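# Push the tommy bar through the clamp screw

## Task

Insert the tommy bar through the hole in the clamp's screw and keep sliding it until the knob on its longer end is stopped against the screw.

## Robot and tools

Robot: two arms, left_arm and right_arm, each with a parallel two-finger gripper. Bases in the scene frame: left_arm at (+0.020, +0.367, 0) m, right_arm at (+0.045, -0.254, 0) m, both almost unrotated. Scene frame: origin at table height midway between the nominal bases, +x out over the table, +y toward left_arm, +z up. Arm names do not match image sides. A camera stand sits behind the arms.

Frames: every hand position, orientation, Hand target and offset for an arm is expressed in that arm's own base frame; fixed cameras and the table use the scene frame. Rotations turn about the Hand target's position. A gripper's fingers point along its +z and separate along its y. end_effector_position (m) is the spot between the pads, roughly 1 cm short of the tips; end_effector_quat_wxyz is its orientation. Reported values may be off by a few cm, worse at long reach.

Row layout (both execute_actions and move): one flat list of 14 numbers covering both arms: left_arm dx, dy, dz, rx, ry, rz, opening, then right_arm in the same order. Always give all 14, even if one arm stays still. dx..rz are offsets, not poses: scaled so 1.0 equals 0.6 m or 180 degrees, range -1 to 1, counted from that arm's Hand target at the start of the action or move (not from the previous row). rx, ry, rz form a single rotation vector. Sending six zeros re-requests the current Hand target. Opening is absolute: +1 fully open (0.093 m), -1 closed. A 0 in the opening slot is a real command, so resend the present opening to leave a gripper unchanged.

execute_actions(actions, cameras): actions is a list of actions; each action is up to 15 rows, one per 1/30 s step, the last row repeated to fill 15 steps. Repeating the same offset in a later action moves the arm further. Images appear only for an empty list or when cameras names them ("all", a list of names, or [] for none). An empty list also reveals the scene number and task.

move(target, speed, blend, opening_speed, grip_force, blocking, cameras): drives each gripper in a straight line toward an offset from its Hand target. target is one 14-number row, or up to 15 rows, all measured from the same starting Hand targets. speed: path top speed in m/s, 0.002 to 2.9, default 0.25 (turn rate up to twice that in rad/s); one value or one per row. blend: corner rounding in metres for lists; 0 means stop at each waypoint. opening_speed: rate of finger command change per second on the -1..+1 scale, at least 0.2. grip_force: newtons per pad, 10 to 50, one value or one per arm; it persists, and lower values close slowly. blocking=false returns after about 0.5 s while the motion continues. Paths do not avoid obstacles or the other arm; grippers lag and stray more when fast. Keep paths away from an arm's own base. The result adds a move: line with the ending (done, off_target, moving, held, fault) and any limits (paced = clipped pose, held = steps withheld).

wait(seconds 0..10, cameras): lets time pass with commands unchanged. stop(cameras): brakes a running move. zoom_image(camera, region [x0, y0, x1, y1] pixels, at most 504x504): enlarges part of the newest image from cam_high, cam_low, cam_left_wrist or cam_right_wrist (all 896x504). finished_scene(scene): ends the current scene, given its number; the bar must stay in place without the robot.

Results: per arm, end_effector_position and quat, Hand target (the last commanded pose after clipping; next offsets count from here), Tool commands, grip_measured (+1 open, -1 closed), Joint positions (six joints, then gripper gap in m), Joint velocities (omitted when all are at noise level), Joint torques (including gravity, with offsets and noise; first three wrap at ±28 N m). Grippers often settle short of the target; resend zeros or add the missing distance. Check pose and tilt after each motion; orientation commands are clipped to 40 degrees from the measured one per step.

Gripping: pads meet near grip_measured -0.94; each extra mm of width adds about 0.0208. For a firm hold on a rigid part, command about 0.24 below the width reading and keep sending it; to release, send well above that reading. Readings can sit up to 0.02 high.

Joint limits (rad): waist -2.618..3.054, shoulder 0..3.142, elbow 0..3.142 (straight 2.901), wrist pitch -1.571..1.571, wrist yaw -1.571..1.571, wrist roll -2.094..2.094.

Avoid: dropping the bar or releasing it while it moves, anything leaving the table, fast contacts or slamming into the clamp, pressing hard past contact, grippers or wrist cameras touching each other, strain on camera cables, arm stops and faults. Holding loads, stretched arms or pushing at unreachable poses heats motors; MOTOR HOT warns at 75 °C, and at 90 °C an OVER-TEMPERATURE FAULT folds that arm for the rest of the scene.

Each tool is called by a JSON object that holds its "method" and its "body", one argument or row to a line.

## Session

{"method": "execute_actions", "body": {
  "actions": []
}}

Scene clock: 0.00 s.
left_arm: end_effector_position=(+0.3708, +0.0219, +0.0724) grip_measured=+1.000 end_effector_quat_wxyz=(+0.542, -0.048, +0.839, -0.020) | right_arm: end_effector_position=(+0.3898, -0.0216, +0.0881) grip_measured=+1.000 end_effector_quat_wxyz=(+0.573, +0.065, +0.816, -0.030)
Joint positions: left_arm=[0.087 1.508 0.32 0.763 0.061 -0.067 0.093] | right_arm=[-0.004 1.565 0.365 0.85 0.12 0.07 0.093]
Joint velocities: within noise
Joint torques (N m): no reading
Heat: left arm: 32 °C; right arm: 34 °C.
Hand target: left_arm +0.3756, +0.0229, +0.0826; +0.556, -0.048, +0.830, -0.018 | right_arm +0.3923, -0.0216, +0.0939; +0.580, +0.065, +0.811, -0.029
Tool commands: left_gripper/opening=+1.0 right_gripper/opening=+1.0

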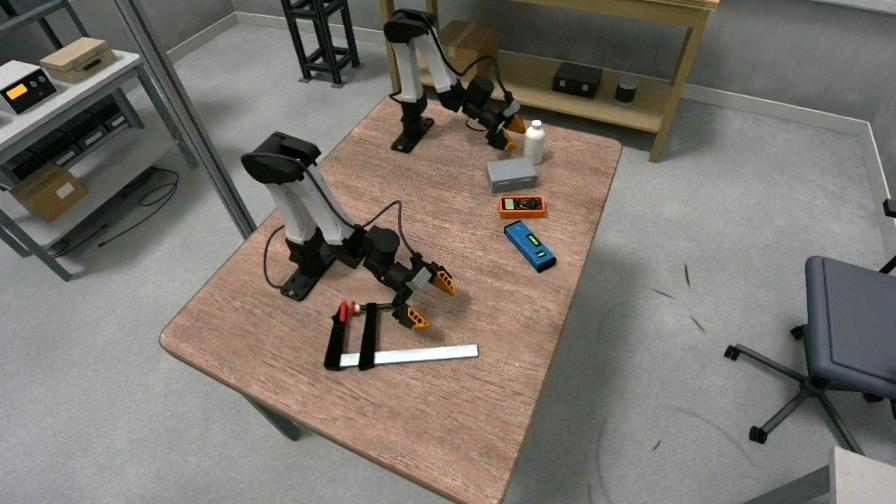

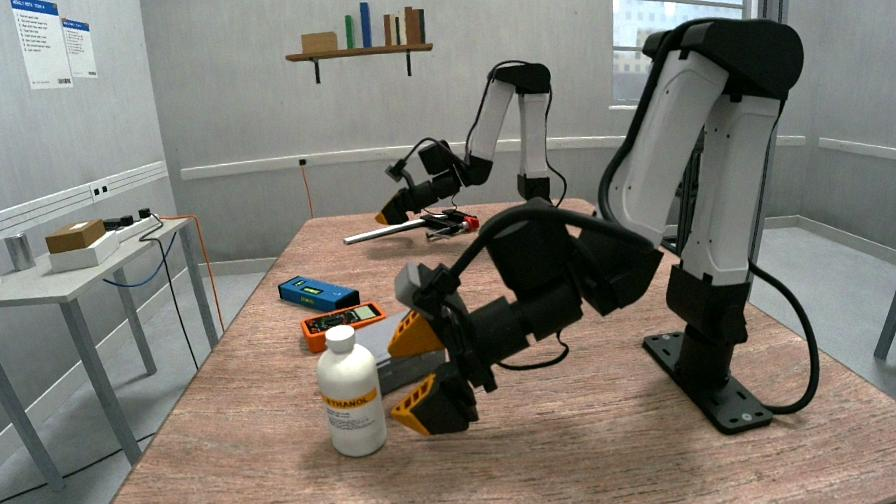

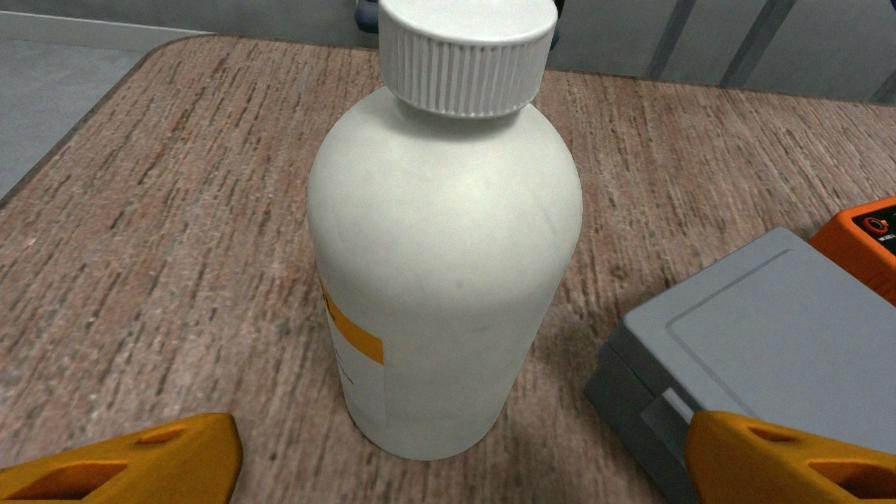

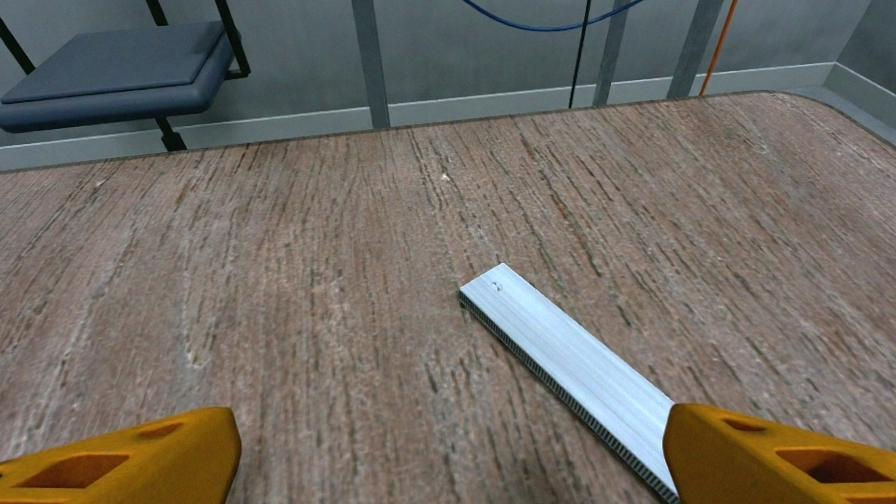

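{"method": "zoom_image", "body": {
  "camera": "cam_high",
  "region": [300, 270, 500, 390]
}}

{"method": "zoom_image", "body": {
  "camera": "cam_low",
  "region": [340, 180, 500, 260]
}}

Scaled by 2.520 from the camera's 896x504 image, which has a finer 1280x720 frame.

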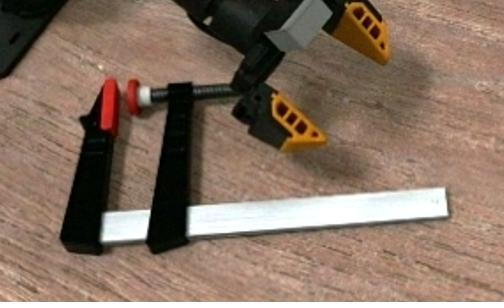

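Scaled by 3.150 from the camera's 896x504 image, which has a finer 1280x720 frame.

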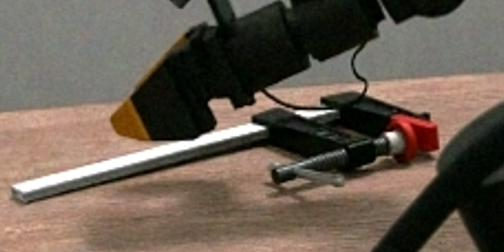

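{"method": "move", "body": {
  "target": [
    [0,0,0,0,0,0,1,0,0,0.2,0,0,0,1],
    [0,0,0,0,0,0,1,-0.27,0,0.24,0,0.33,0,1]
  ],
  "blend": 0.05,
  "cameras": ["all"]
}}

{"method": "zoom_image", "body": {
  "camera": "cam_high",
  "region": [300, 270, 500, 390]
}}

Scene clock: 5.50 s.
left_arm: end_effector_position=(+0.3708, +0.0219, +0.0724) grip_measured=+1.000 end_effector_quat_wxyz=(+0.542, -0.048, +0.839, -0.020) | right_arm: end_effector_position=(+0.2264, -0.0210, +0.2318) grip_measured=+1.000 end_effector_quat_wxyz=(+0.096, +0.042, +0.993, -0.057)
Joint positions: left_arm=[0.087 1.508 0.32 0.763 0.061 -0.067 0.093] | right_arm=[-0.004 1.302 1.472 -1.552 0.12 0.07 0.093]
Joint torques (N m): left_arm=[0.03 -5.45 6.54 2.17 0.01 -0.05] | right_arm=[-0.25 -2.95 8.96 0.65 0.1 0.03]
Heat: left arm: 33 °C; right arm: 35 °C.
Hand target: left_arm +0.3756, +0.0229, +0.0826; +0.556, -0.048, +0.830, -0.018 | right_arm +0.2303, -0.0216, +0.2379; +0.102, +0.042, +0.992, -0.058
Off the commanded pose: left_arm 0.011 m, 2 deg | right_arm 0.007 m, 1 deg.
move: off_target (left_arm)

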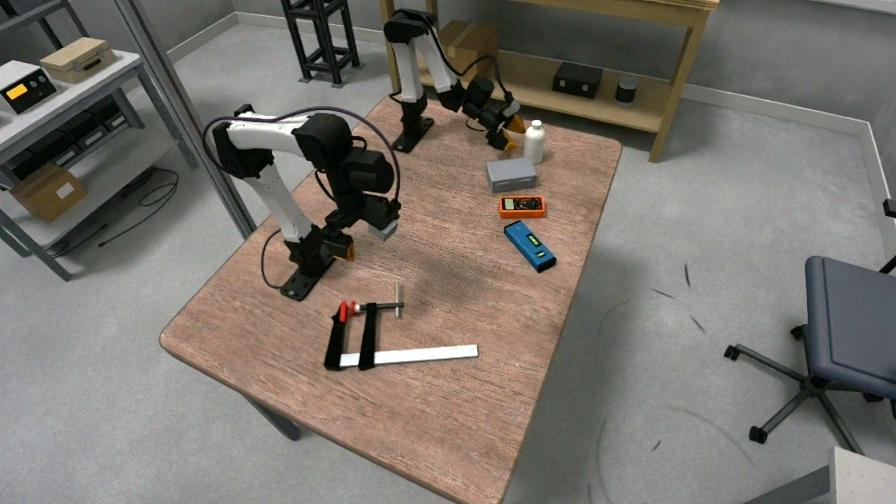

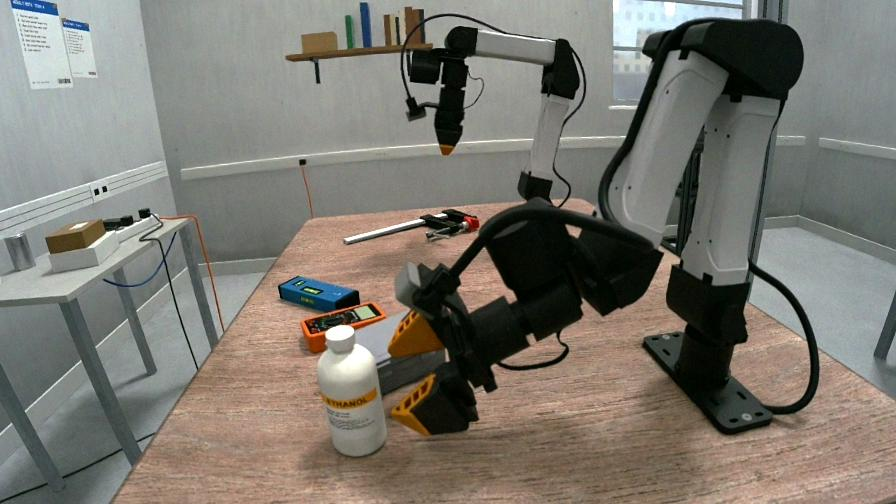

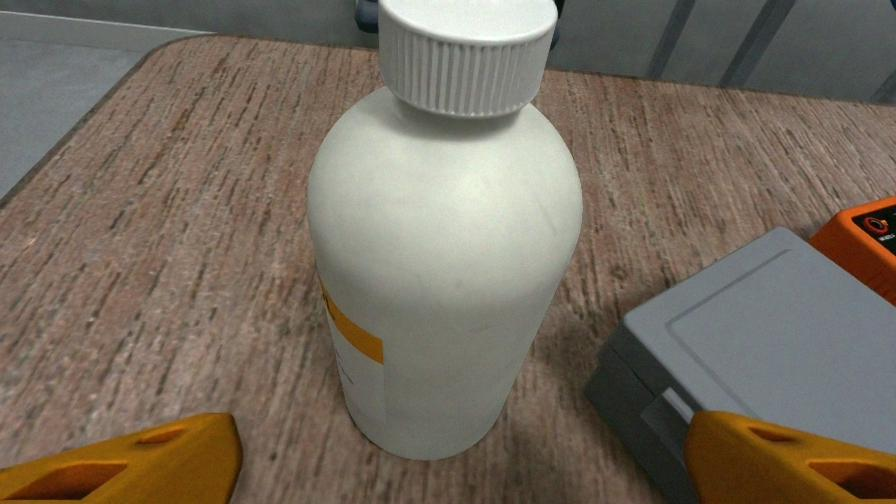

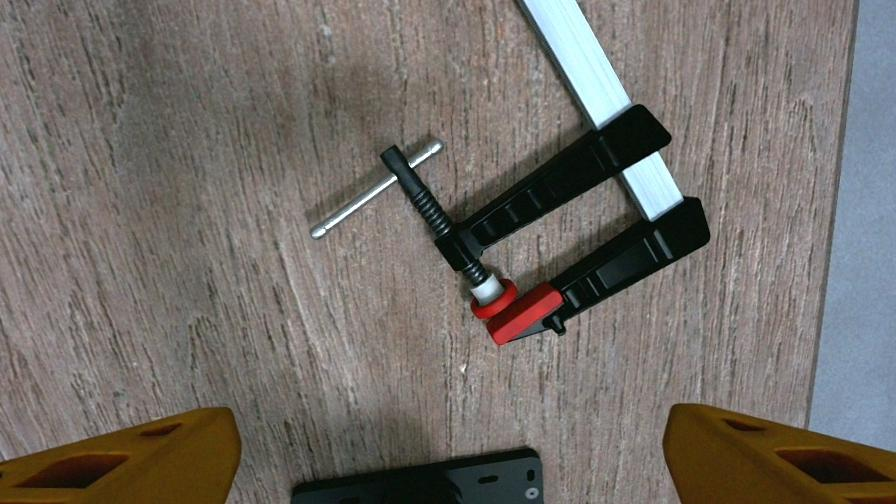

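Scaled by 2.520 from the camera's 896x504 image, which has a finer 1280x720 frame.

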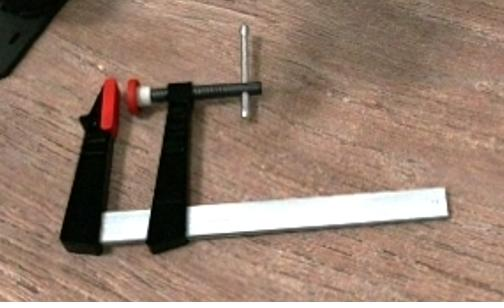

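{"method": "move", "body": {
  "target": [0,0,0,0,0,0,1,0.052,0.148,-0.247,0.018,0.068,0.2,-1],
  "cameras": ["cam_high","cam_low","cam_right_wrist"]
}}

{"method": "zoom_image", "body": {
  "camera": "cam_low",
  "region": [340, 180, 500, 260]
}}

{"method": "zoom_image", "body": {
  "camera": "cam_high",
  "region": [300, 230, 500, 350]
}}

Scene clock: 13.60 s.
left_arm: end_effector_position=(+0.3708, +0.0219, +0.0724) grip_measured=+1.000 end_effector_quat_wxyz=(+0.542, -0.048, +0.839, -0.020) | right_arm: end_effector_position=(+0.2624, +0.0632, +0.0957) grip_measured=-0.985 end_effector_quat_wxyz=(+0.013, -0.261, +0.965, -0.007)
Joint positions: left_arm=[0.087 1.508 0.32 0.763 0.061 -0.067 0.093] | right_arm=[0.245 1.549 1.152 -1.147 0.014 -0.284 0]
Joint torques (N m): left_arm=[0.05 -5.33 6.38 2.14 0.04 0] | right_arm=[0.49 -5.91 5.35 0.54 -0.21 -0.06]
Heat: left arm: 34 °C; right arm: 36 °C.
Hand target: left_arm +0.3756, +0.0229, +0.0826; +0.556, -0.048, +0.830, -0.018 | right_arm +0.2615, +0.0673, +0.0897; +0.009, -0.270, +0.963, +0.000
Off the commanded pose: left_arm 0.011 m, 2 deg | right_arm 0.007 m, 1 deg.
move: off_target (left_arm)
Images, in order (width x height): cam_high 896x504, cam_low 896x504, cam_right_wrist 896x504.

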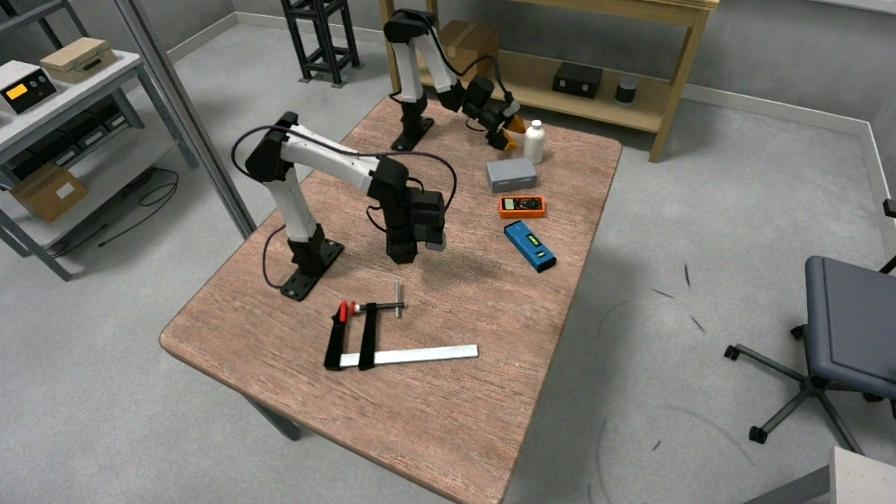

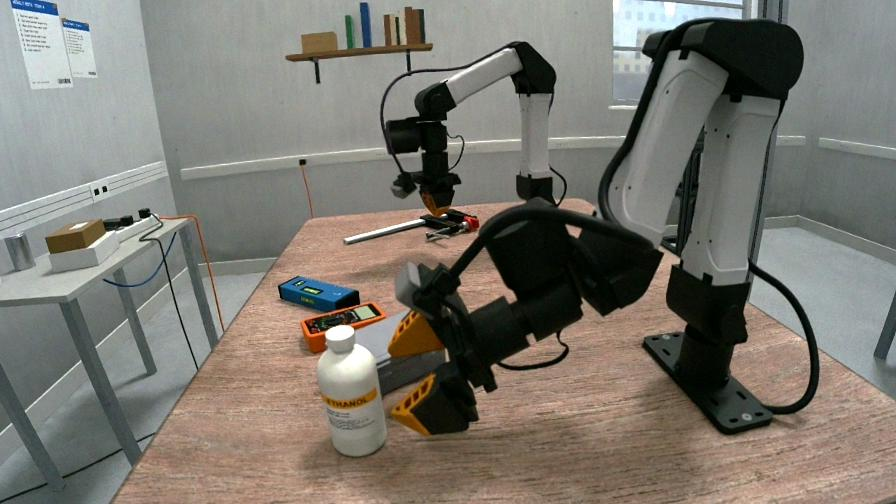

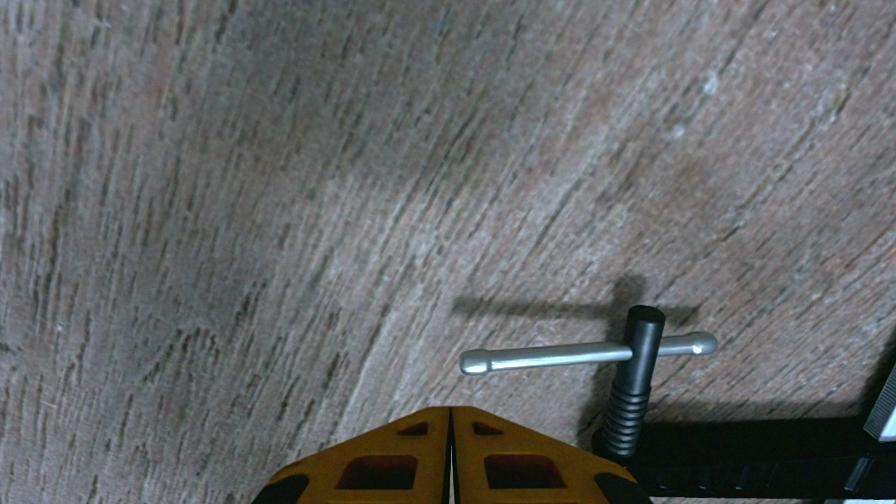

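Scaled by 3.150 from the camera's 896x504 image, which has a finer 1280x720 frame.

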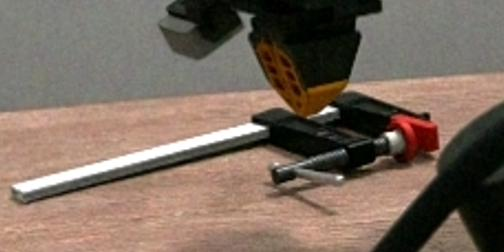

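Scaled by 2.520 from the camera's 896x504 image, which has a finer 1280x720 frame.

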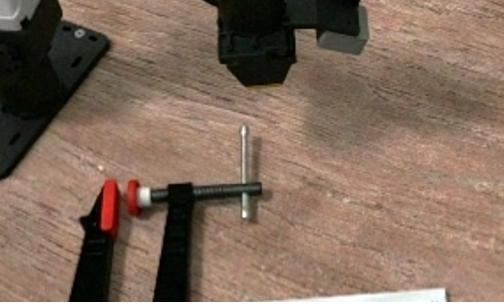

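{"method": "move", "body": {
  "target": [0,0,0,0,0,0,1,-0.031,0.023,-0.085,0,0,0.025,-1],
  "cameras": ["cam_high","cam_low","cam_right_wrist"]
}}

{"method": "zoom_image", "body": {
  "camera": "cam_low",
  "region": [400, 200, 480, 250]
}}

{"method": "zoom_image", "body": {
  "camera": "cam_high",
  "region": [340, 230, 460, 330]
}}

Scene clock: 18.00 s.
left_arm: end_effector_position=(+0.3708, +0.0219, +0.0724) grip_measured=+1.000 end_effector_quat_wxyz=(+0.542, -0.048, +0.839, -0.020) | right_arm: end_effector_position=(+0.2453, +0.0777, +0.0456) grip_measured=-0.985 end_effector_quat_wxyz=(+0.015, -0.299, +0.954, -0.006)
Joint positions: left_arm=[0.087 1.508 0.32 0.763 0.061 -0.067 0.093] | right_arm=[0.314 1.549 0.946 -0.938 0.012 -0.293 0]
Joint torques (N m): left_arm=[0.32 -5.31 6.61 2.22 -0.02 -0.08] | right_arm=[0.51 -5.19 4.96 0.56 -0.19 -0.07]
Heat: left arm: 35 °C; right arm: 36 °C.
Hand target: left_arm +0.3756, +0.0229, +0.0826; +0.556, -0.048, +0.830, -0.018 | right_arm +0.2430, +0.0811, +0.0387; +0.009, -0.308, +0.952, +0.000
Off the commanded pose: left_arm 0.011 m, 2 deg | right_arm 0.008 m, 1 deg.
move: off_target (left_arm)
Images, in order (width x height): cam_high 896x504, cam_low 896x504, cam_right_wrist 896x504.

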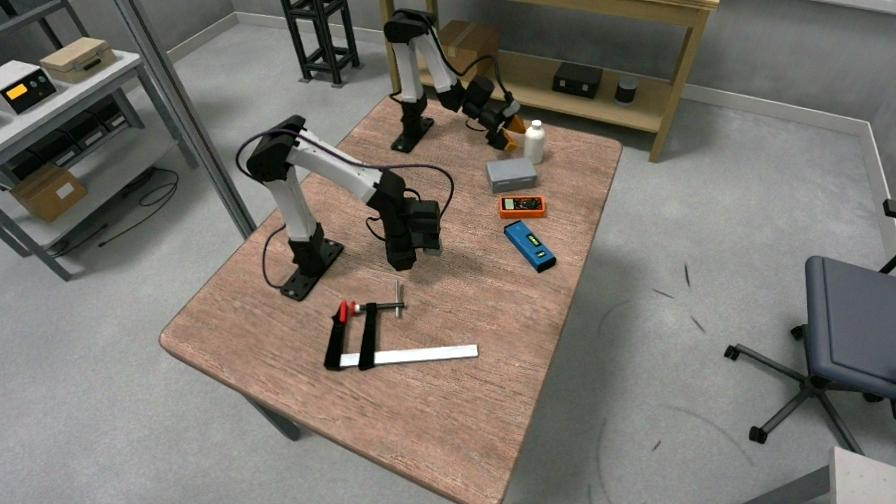

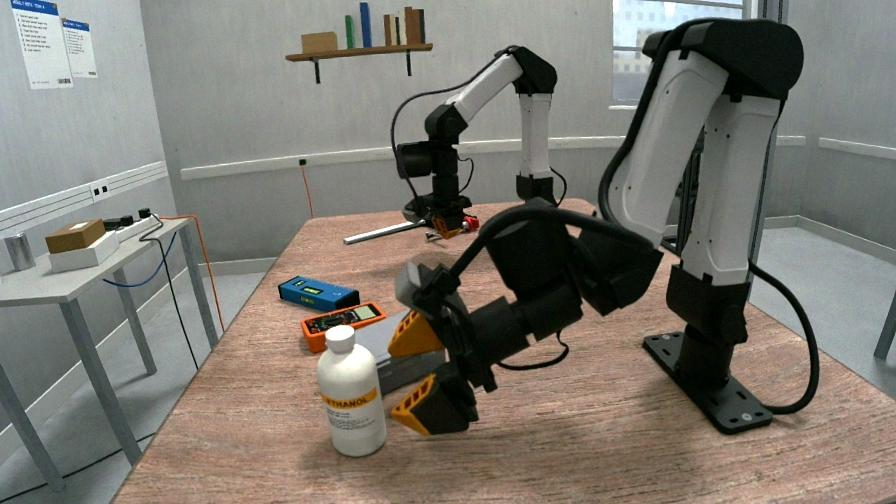

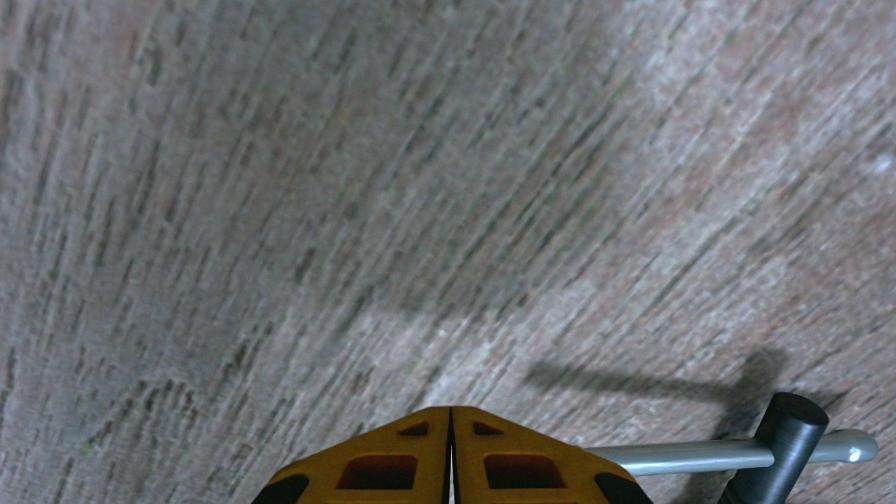

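Scaled by 6.300 from the camera's 896x504 image, which has a finer 1280x720 frame.

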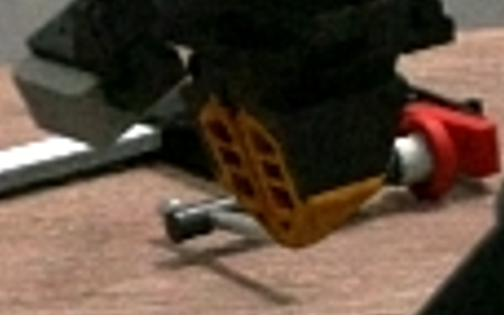

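Scaled by 4.200 from the camera's 896x504 image, which has a finer 1280x720 frame.

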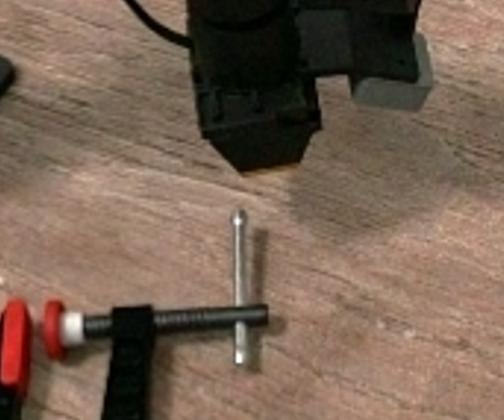

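{"method": "move", "body": {
  "target": [
    [0,0,0,0,0,0,1,-0.011,-0.008,-0.027,0,0,0,-1],
    [0,0,0,0,0,0,1,0.029,-0.063,-0.027,0,0,0,-1]
  ],
  "speed": [0.1,0.05],
  "cameras": ["cam_high","cam_low","cam_right_wrist"]
}}

{"method": "zoom_image", "body": {
  "camera": "cam_low",
  "region": [400, 200, 480, 250]
}}

{"method": "zoom_image", "body": {
  "camera": "cam_high",
  "region": [340, 230, 460, 330]
}}

Scene clock: 22.23 s.
left_arm: end_effector_position=(+0.3708, +0.0219, +0.0724) grip_measured=+1.000 end_effector_quat_wxyz=(+0.542, -0.048, +0.839, -0.020) | right_arm: end_effector_position=(+0.2484, +0.0407, +0.0201) grip_measured=-0.985 end_effector_quat_wxyz=(-0.005, -0.305, +0.952, -0.005)
Joint positions: left_arm=[0.087 1.508 0.32 0.763 0.061 -0.067 0.093] | right_arm=[0.17 1.605 0.892 -0.866 0.011 -0.451 0]
Joint torques (N m): left_arm=[0.12 -5.26 6.68 2.22 0.01 -0.04] | right_arm=[-0.95 -5.38 8.17 0.43 -0.23 -0.11]
Heat: left arm: 36 °C; right arm: 37 °C.
Hand target: left_arm +0.3756, +0.0229, +0.0826; +0.556, -0.048, +0.830, -0.018 | right_arm +0.2603, +0.0433, +0.0225; +0.009, -0.307, +0.952, +0.000
Off the commanded pose: left_arm 0.011 m, 2 deg | right_arm 0.012 m, 2 deg.
move: off_target (left_arm, right_arm)
Images, in order (width x height): cam_high 896x504, cam_low 896x504, cam_right_wrist 896x504.

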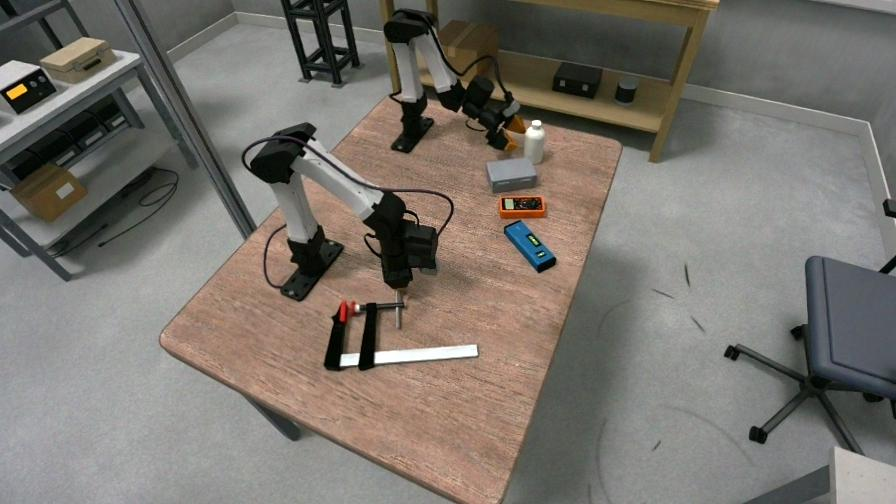

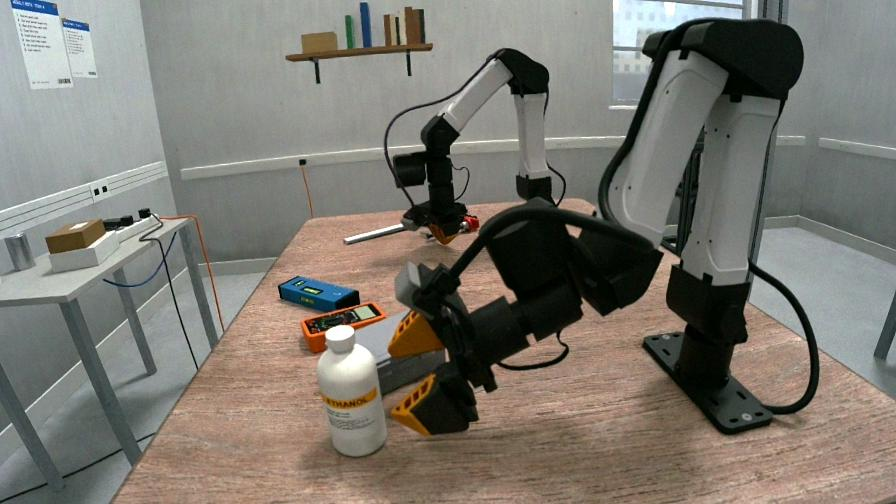

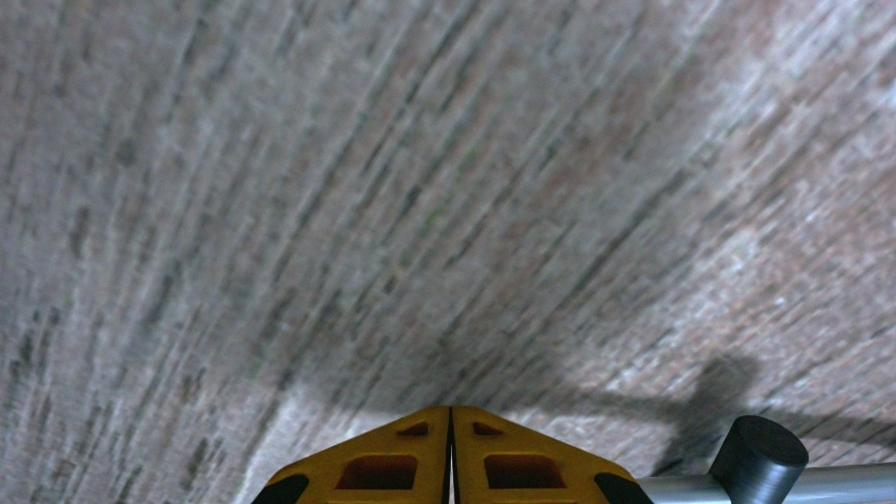

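Scaled by 6.300 from the camera's 896x504 image, which has a finer 1280x720 frame.

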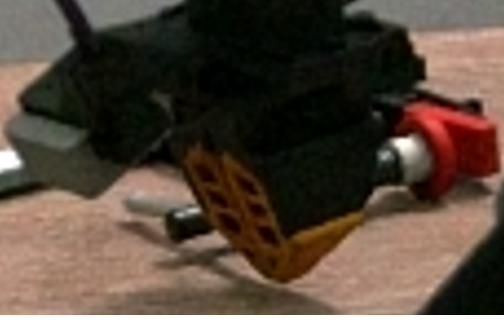

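Scaled by 4.200 from the camera's 896x504 image, which has a finer 1280x720 frame.

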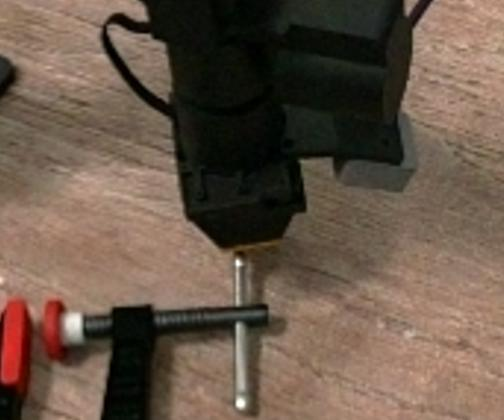

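{"method": "move", "body": {
  "target": [0,0,0,0,0,0,1,0.035,-0.04,0.008,0,0,0,-1],
  "speed": 0.05,
  "cameras": ["cam_high","cam_low","cam_right_wrist"]
}}

{"method": "zoom_image", "body": {
  "camera": "cam_low",
  "region": [400, 200, 480, 250]
}}

{"method": "zoom_image", "body": {
  "camera": "cam_high",
  "region": [340, 230, 460, 330]
}}

Scene clock: 24.97 s.
left_arm: end_effector_position=(+0.3708, +0.0219, +0.0724) grip_measured=+1.000 end_effector_quat_wxyz=(+0.542, -0.048, +0.839, -0.020) | right_arm: end_effector_position=(+0.2737, +0.0181, +0.0250) grip_measured=-0.985 end_effector_quat_wxyz=(+0.004, -0.305, +0.952, -0.006)
Joint positions: left_arm=[0.087 1.508 0.32 0.763 0.061 -0.067 0.093] | right_arm=[0.073 1.663 0.976 -0.874 0.011 -0.548 0]
Joint torques (N m): left_arm=[-0.01 -5.27 6.79 2.19 0.06 0.04] | right_arm=[-0.92 -6.05 8.34 0.3 -0.24 -0.07]
Heat: left arm: 36 °C; right arm: 37 °C.
Hand target: left_arm +0.3756, +0.0229, +0.0826; +0.556, -0.048, +0.830, -0.018 | right_arm +0.2813, +0.0193, +0.0273; +0.009, -0.307, +0.952, +0.000
Off the commanded pose: left_arm 0.011 m, 2 deg | right_arm 0.008 m, 1 deg.
move: off_target (left_arm)
Images, in order (width x height): cam_high 896x504, cam_low 896x504, cam_right_wrist 896x504.

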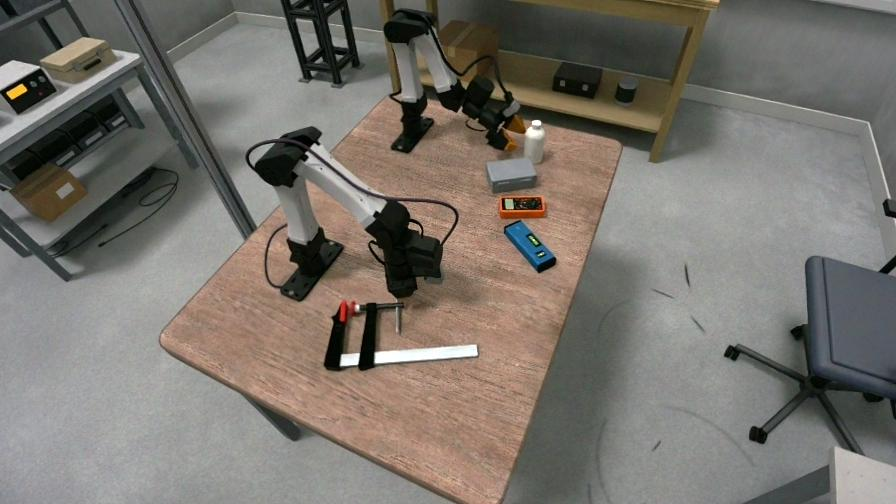

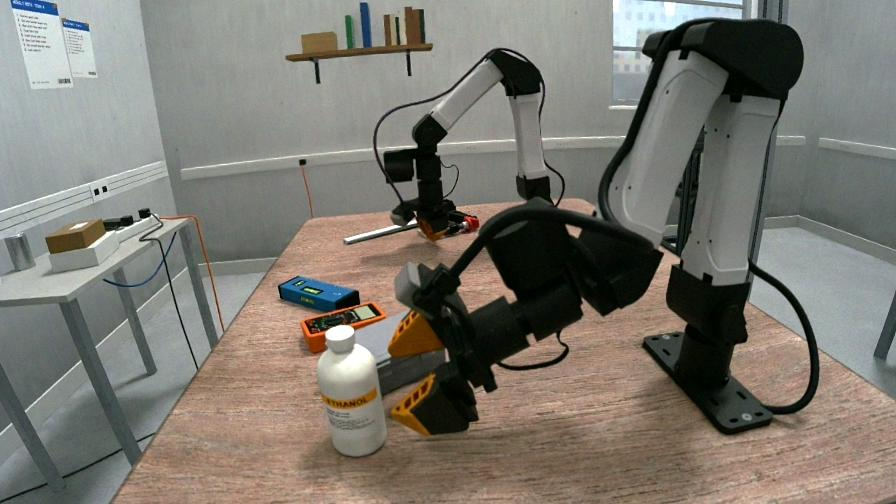

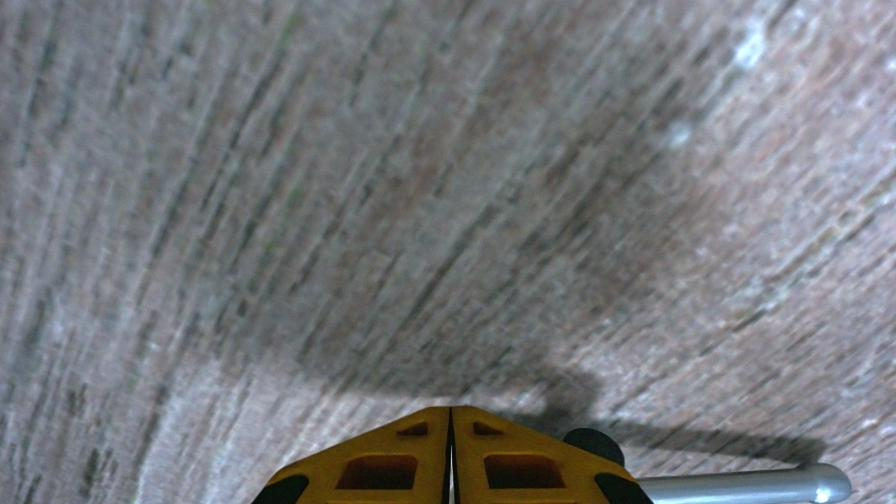

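Scaled by 6.300 from the camera's 896x504 image, which has a finer 1280x720 frame.

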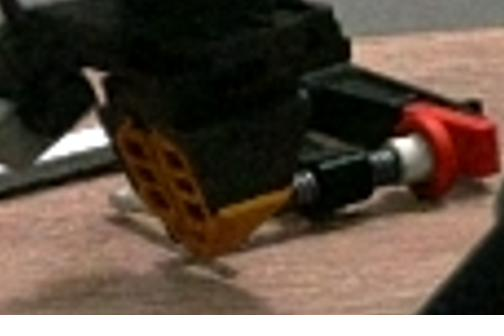

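Scaled by 4.200 from the camera's 896x504 image, which has a finer 1280x720 frame.

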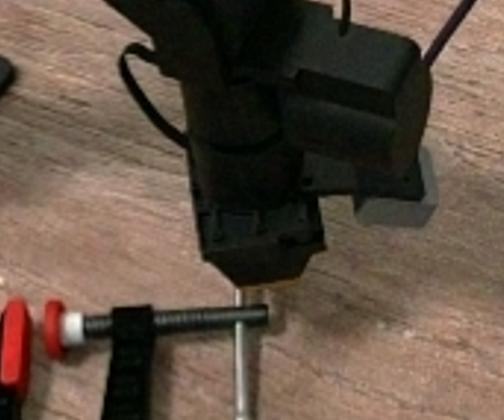

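{"method": "move", "body": {
  "target": [0,0,0,0,0,0,1,0.016,-0.024,0.002,0,0,0,-1],
  "speed": 0.03,
  "cameras": ["cam_high","cam_right_wrist"]
}}

{"method": "zoom_image", "body": {
  "camera": "cam_high",
  "region": [340, 250, 460, 350]
}}

Scene clock: 26.67 s.
left_arm: end_effector_position=(+0.3708, +0.0219, +0.0724) grip_measured=+1.000 end_effector_quat_wxyz=(+0.542, -0.048, +0.839, -0.020) | right_arm: end_effector_position=(+0.2830, +0.0045, +0.0266) grip_measured=-0.985 end_effector_quat_wxyz=(+0.004, -0.305, +0.952, -0.006)
Joint positions: left_arm=[0.087 1.508 0.32 0.763 0.061 -0.067 0.093] | right_arm=[0.021 1.692 1.016 -0.884 0.009 -0.599 0]
Joint torques (N m): left_arm=[0.12 -5.38 6.38 2.2 0.02 -0.06] | right_arm=[-0.99 -6.32 8.39 0.3 -0.23 -0.09]
Heat: left arm: 36 °C; right arm: 38 °C.
Hand target: left_arm +0.3756, +0.0229, +0.0826; +0.556, -0.048, +0.830, -0.018 | right_arm +0.2909, +0.0048, +0.0285; +0.009, -0.307, +0.952, +0.000
Off the commanded pose: left_arm 0.011 m, 2 deg | right_arm 0.008 m, 1 deg.
move: off_target (left_arm)
Images, in order (width x height): cam_high 896x504, cam_right_wrist 896x504.

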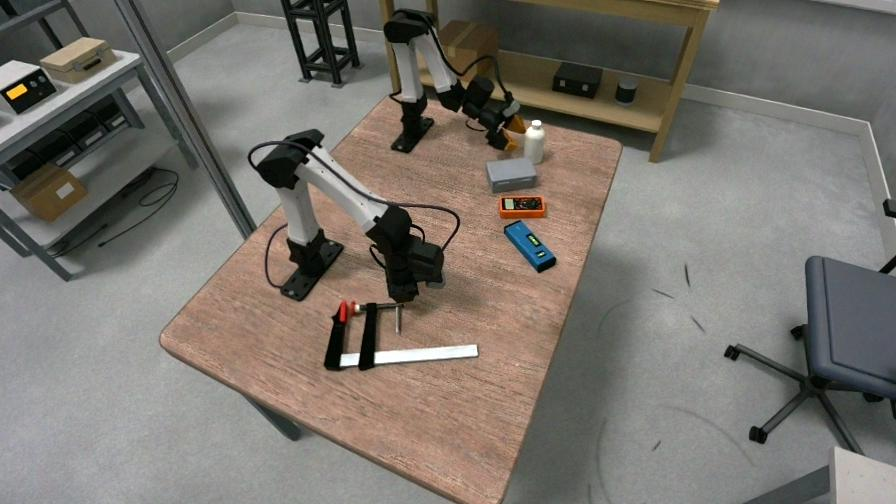

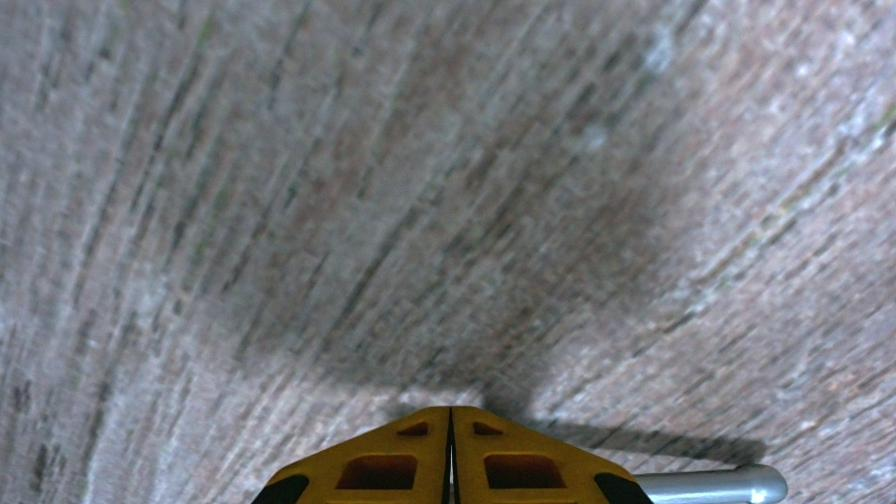

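Scaled by 4.200 from the camera's 896x504 image, which has a finer 1280x720 frame.

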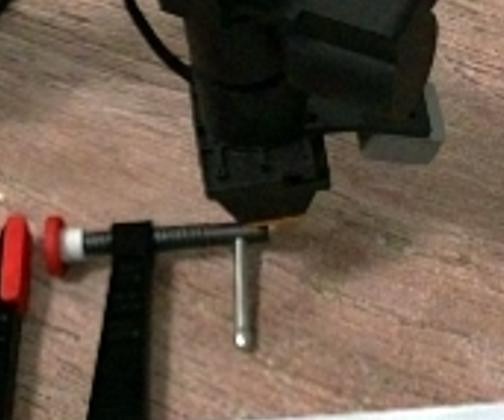

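{"method": "move", "body": {
  "target": [0,0,0,0,0,0,1,-0.055,0.08,0.0,0,0,0,-1],
  "cameras": ["cam_high","cam_low","cam_right_wrist"]
}}

{"method": "zoom_image", "body": {
  "camera": "cam_low",
  "region": [400, 200, 480, 250]
}}

{"method": "zoom_image", "body": {
  "camera": "cam_high",
  "region": [340, 250, 460, 350]
}}

Scene clock: 28.87 s.
left_arm: end_effector_position=(+0.3708, +0.0219, +0.0724) grip_measured=+1.000 end_effector_quat_wxyz=(+0.542, -0.048, +0.839, -0.020) | right_arm: end_effector_position=(+0.2594, +0.0499, +0.0240) grip_measured=-0.985 end_effector_quat_wxyz=(-0.003, -0.309, +0.951, -0.002)
Joint positions: left_arm=[0.087 1.508 0.32 0.763 0.061 -0.067 0.093] | right_arm=[0.194 1.642 0.948 -0.883 0.006 -0.436 0]
Joint torques (N m): left_arm=[-0.09 -5.23 6.42 2.2 -0.01 -0.04] | right_arm=[0.49 -10.62 4.49 0.37 -0.16 0.17]
Heat: left arm: 37 °C; right arm: 38 °C.
Hand target: left_arm +0.3756, +0.0229, +0.0826; +0.556, -0.048, +0.830, -0.018 | right_arm +0.2579, +0.0529, +0.0285; +0.009, -0.308, +0.951, +0.000
Off the commanded pose: left_arm 0.011 m, 2 deg | right_arm 0.006 m, 1 deg.
move: off_target (left_arm)
Images, in order (width x height): cam_high 896x504, cam_low 896x504, cam_right_wrist 896x504.

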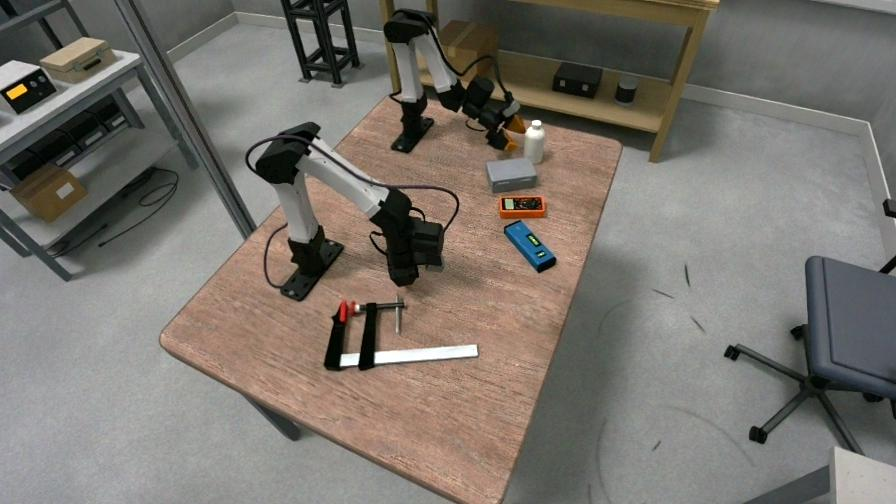

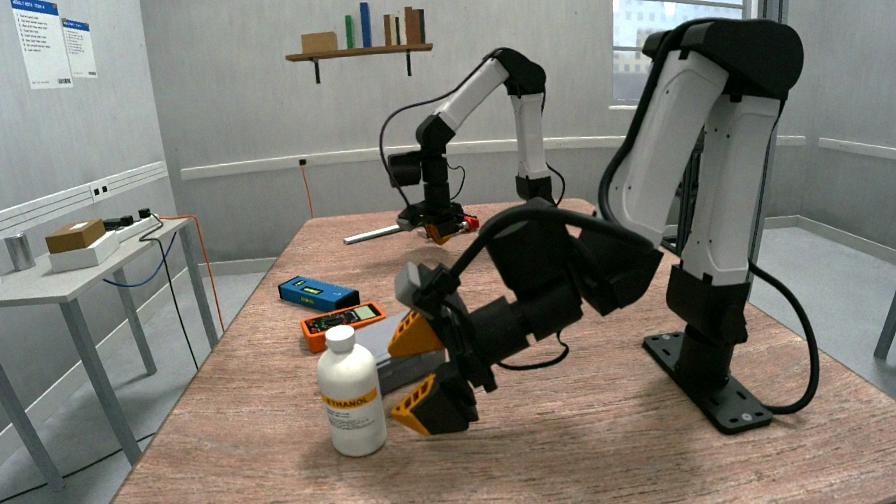

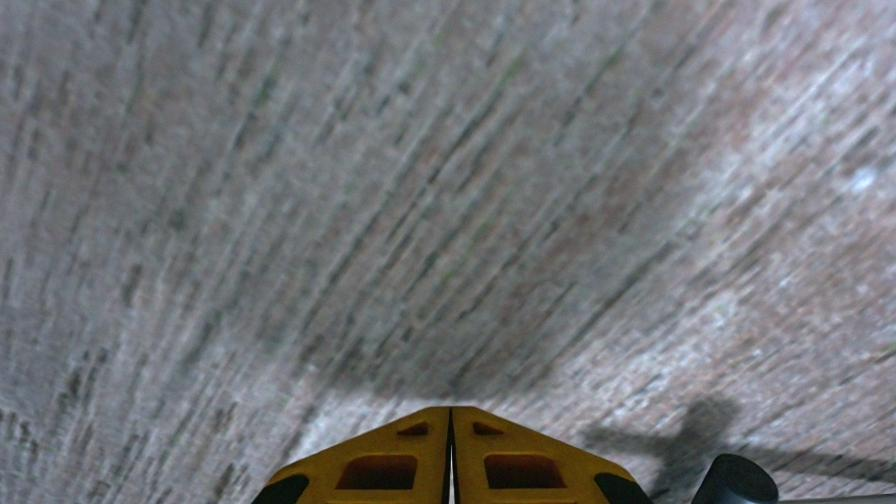

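Scaled by 6.300 from the camera's 896x504 image, which has a finer 1280x720 frame.

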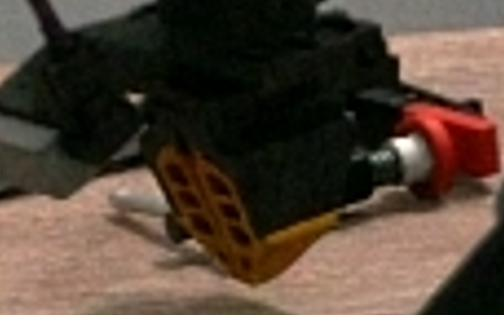

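Scaled by 4.200 from the camera's 896x504 image, which has a finer 1280x720 frame.

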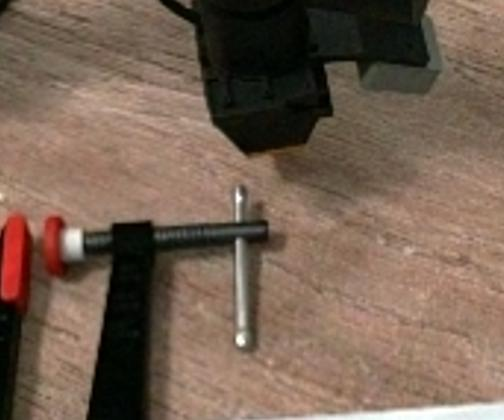

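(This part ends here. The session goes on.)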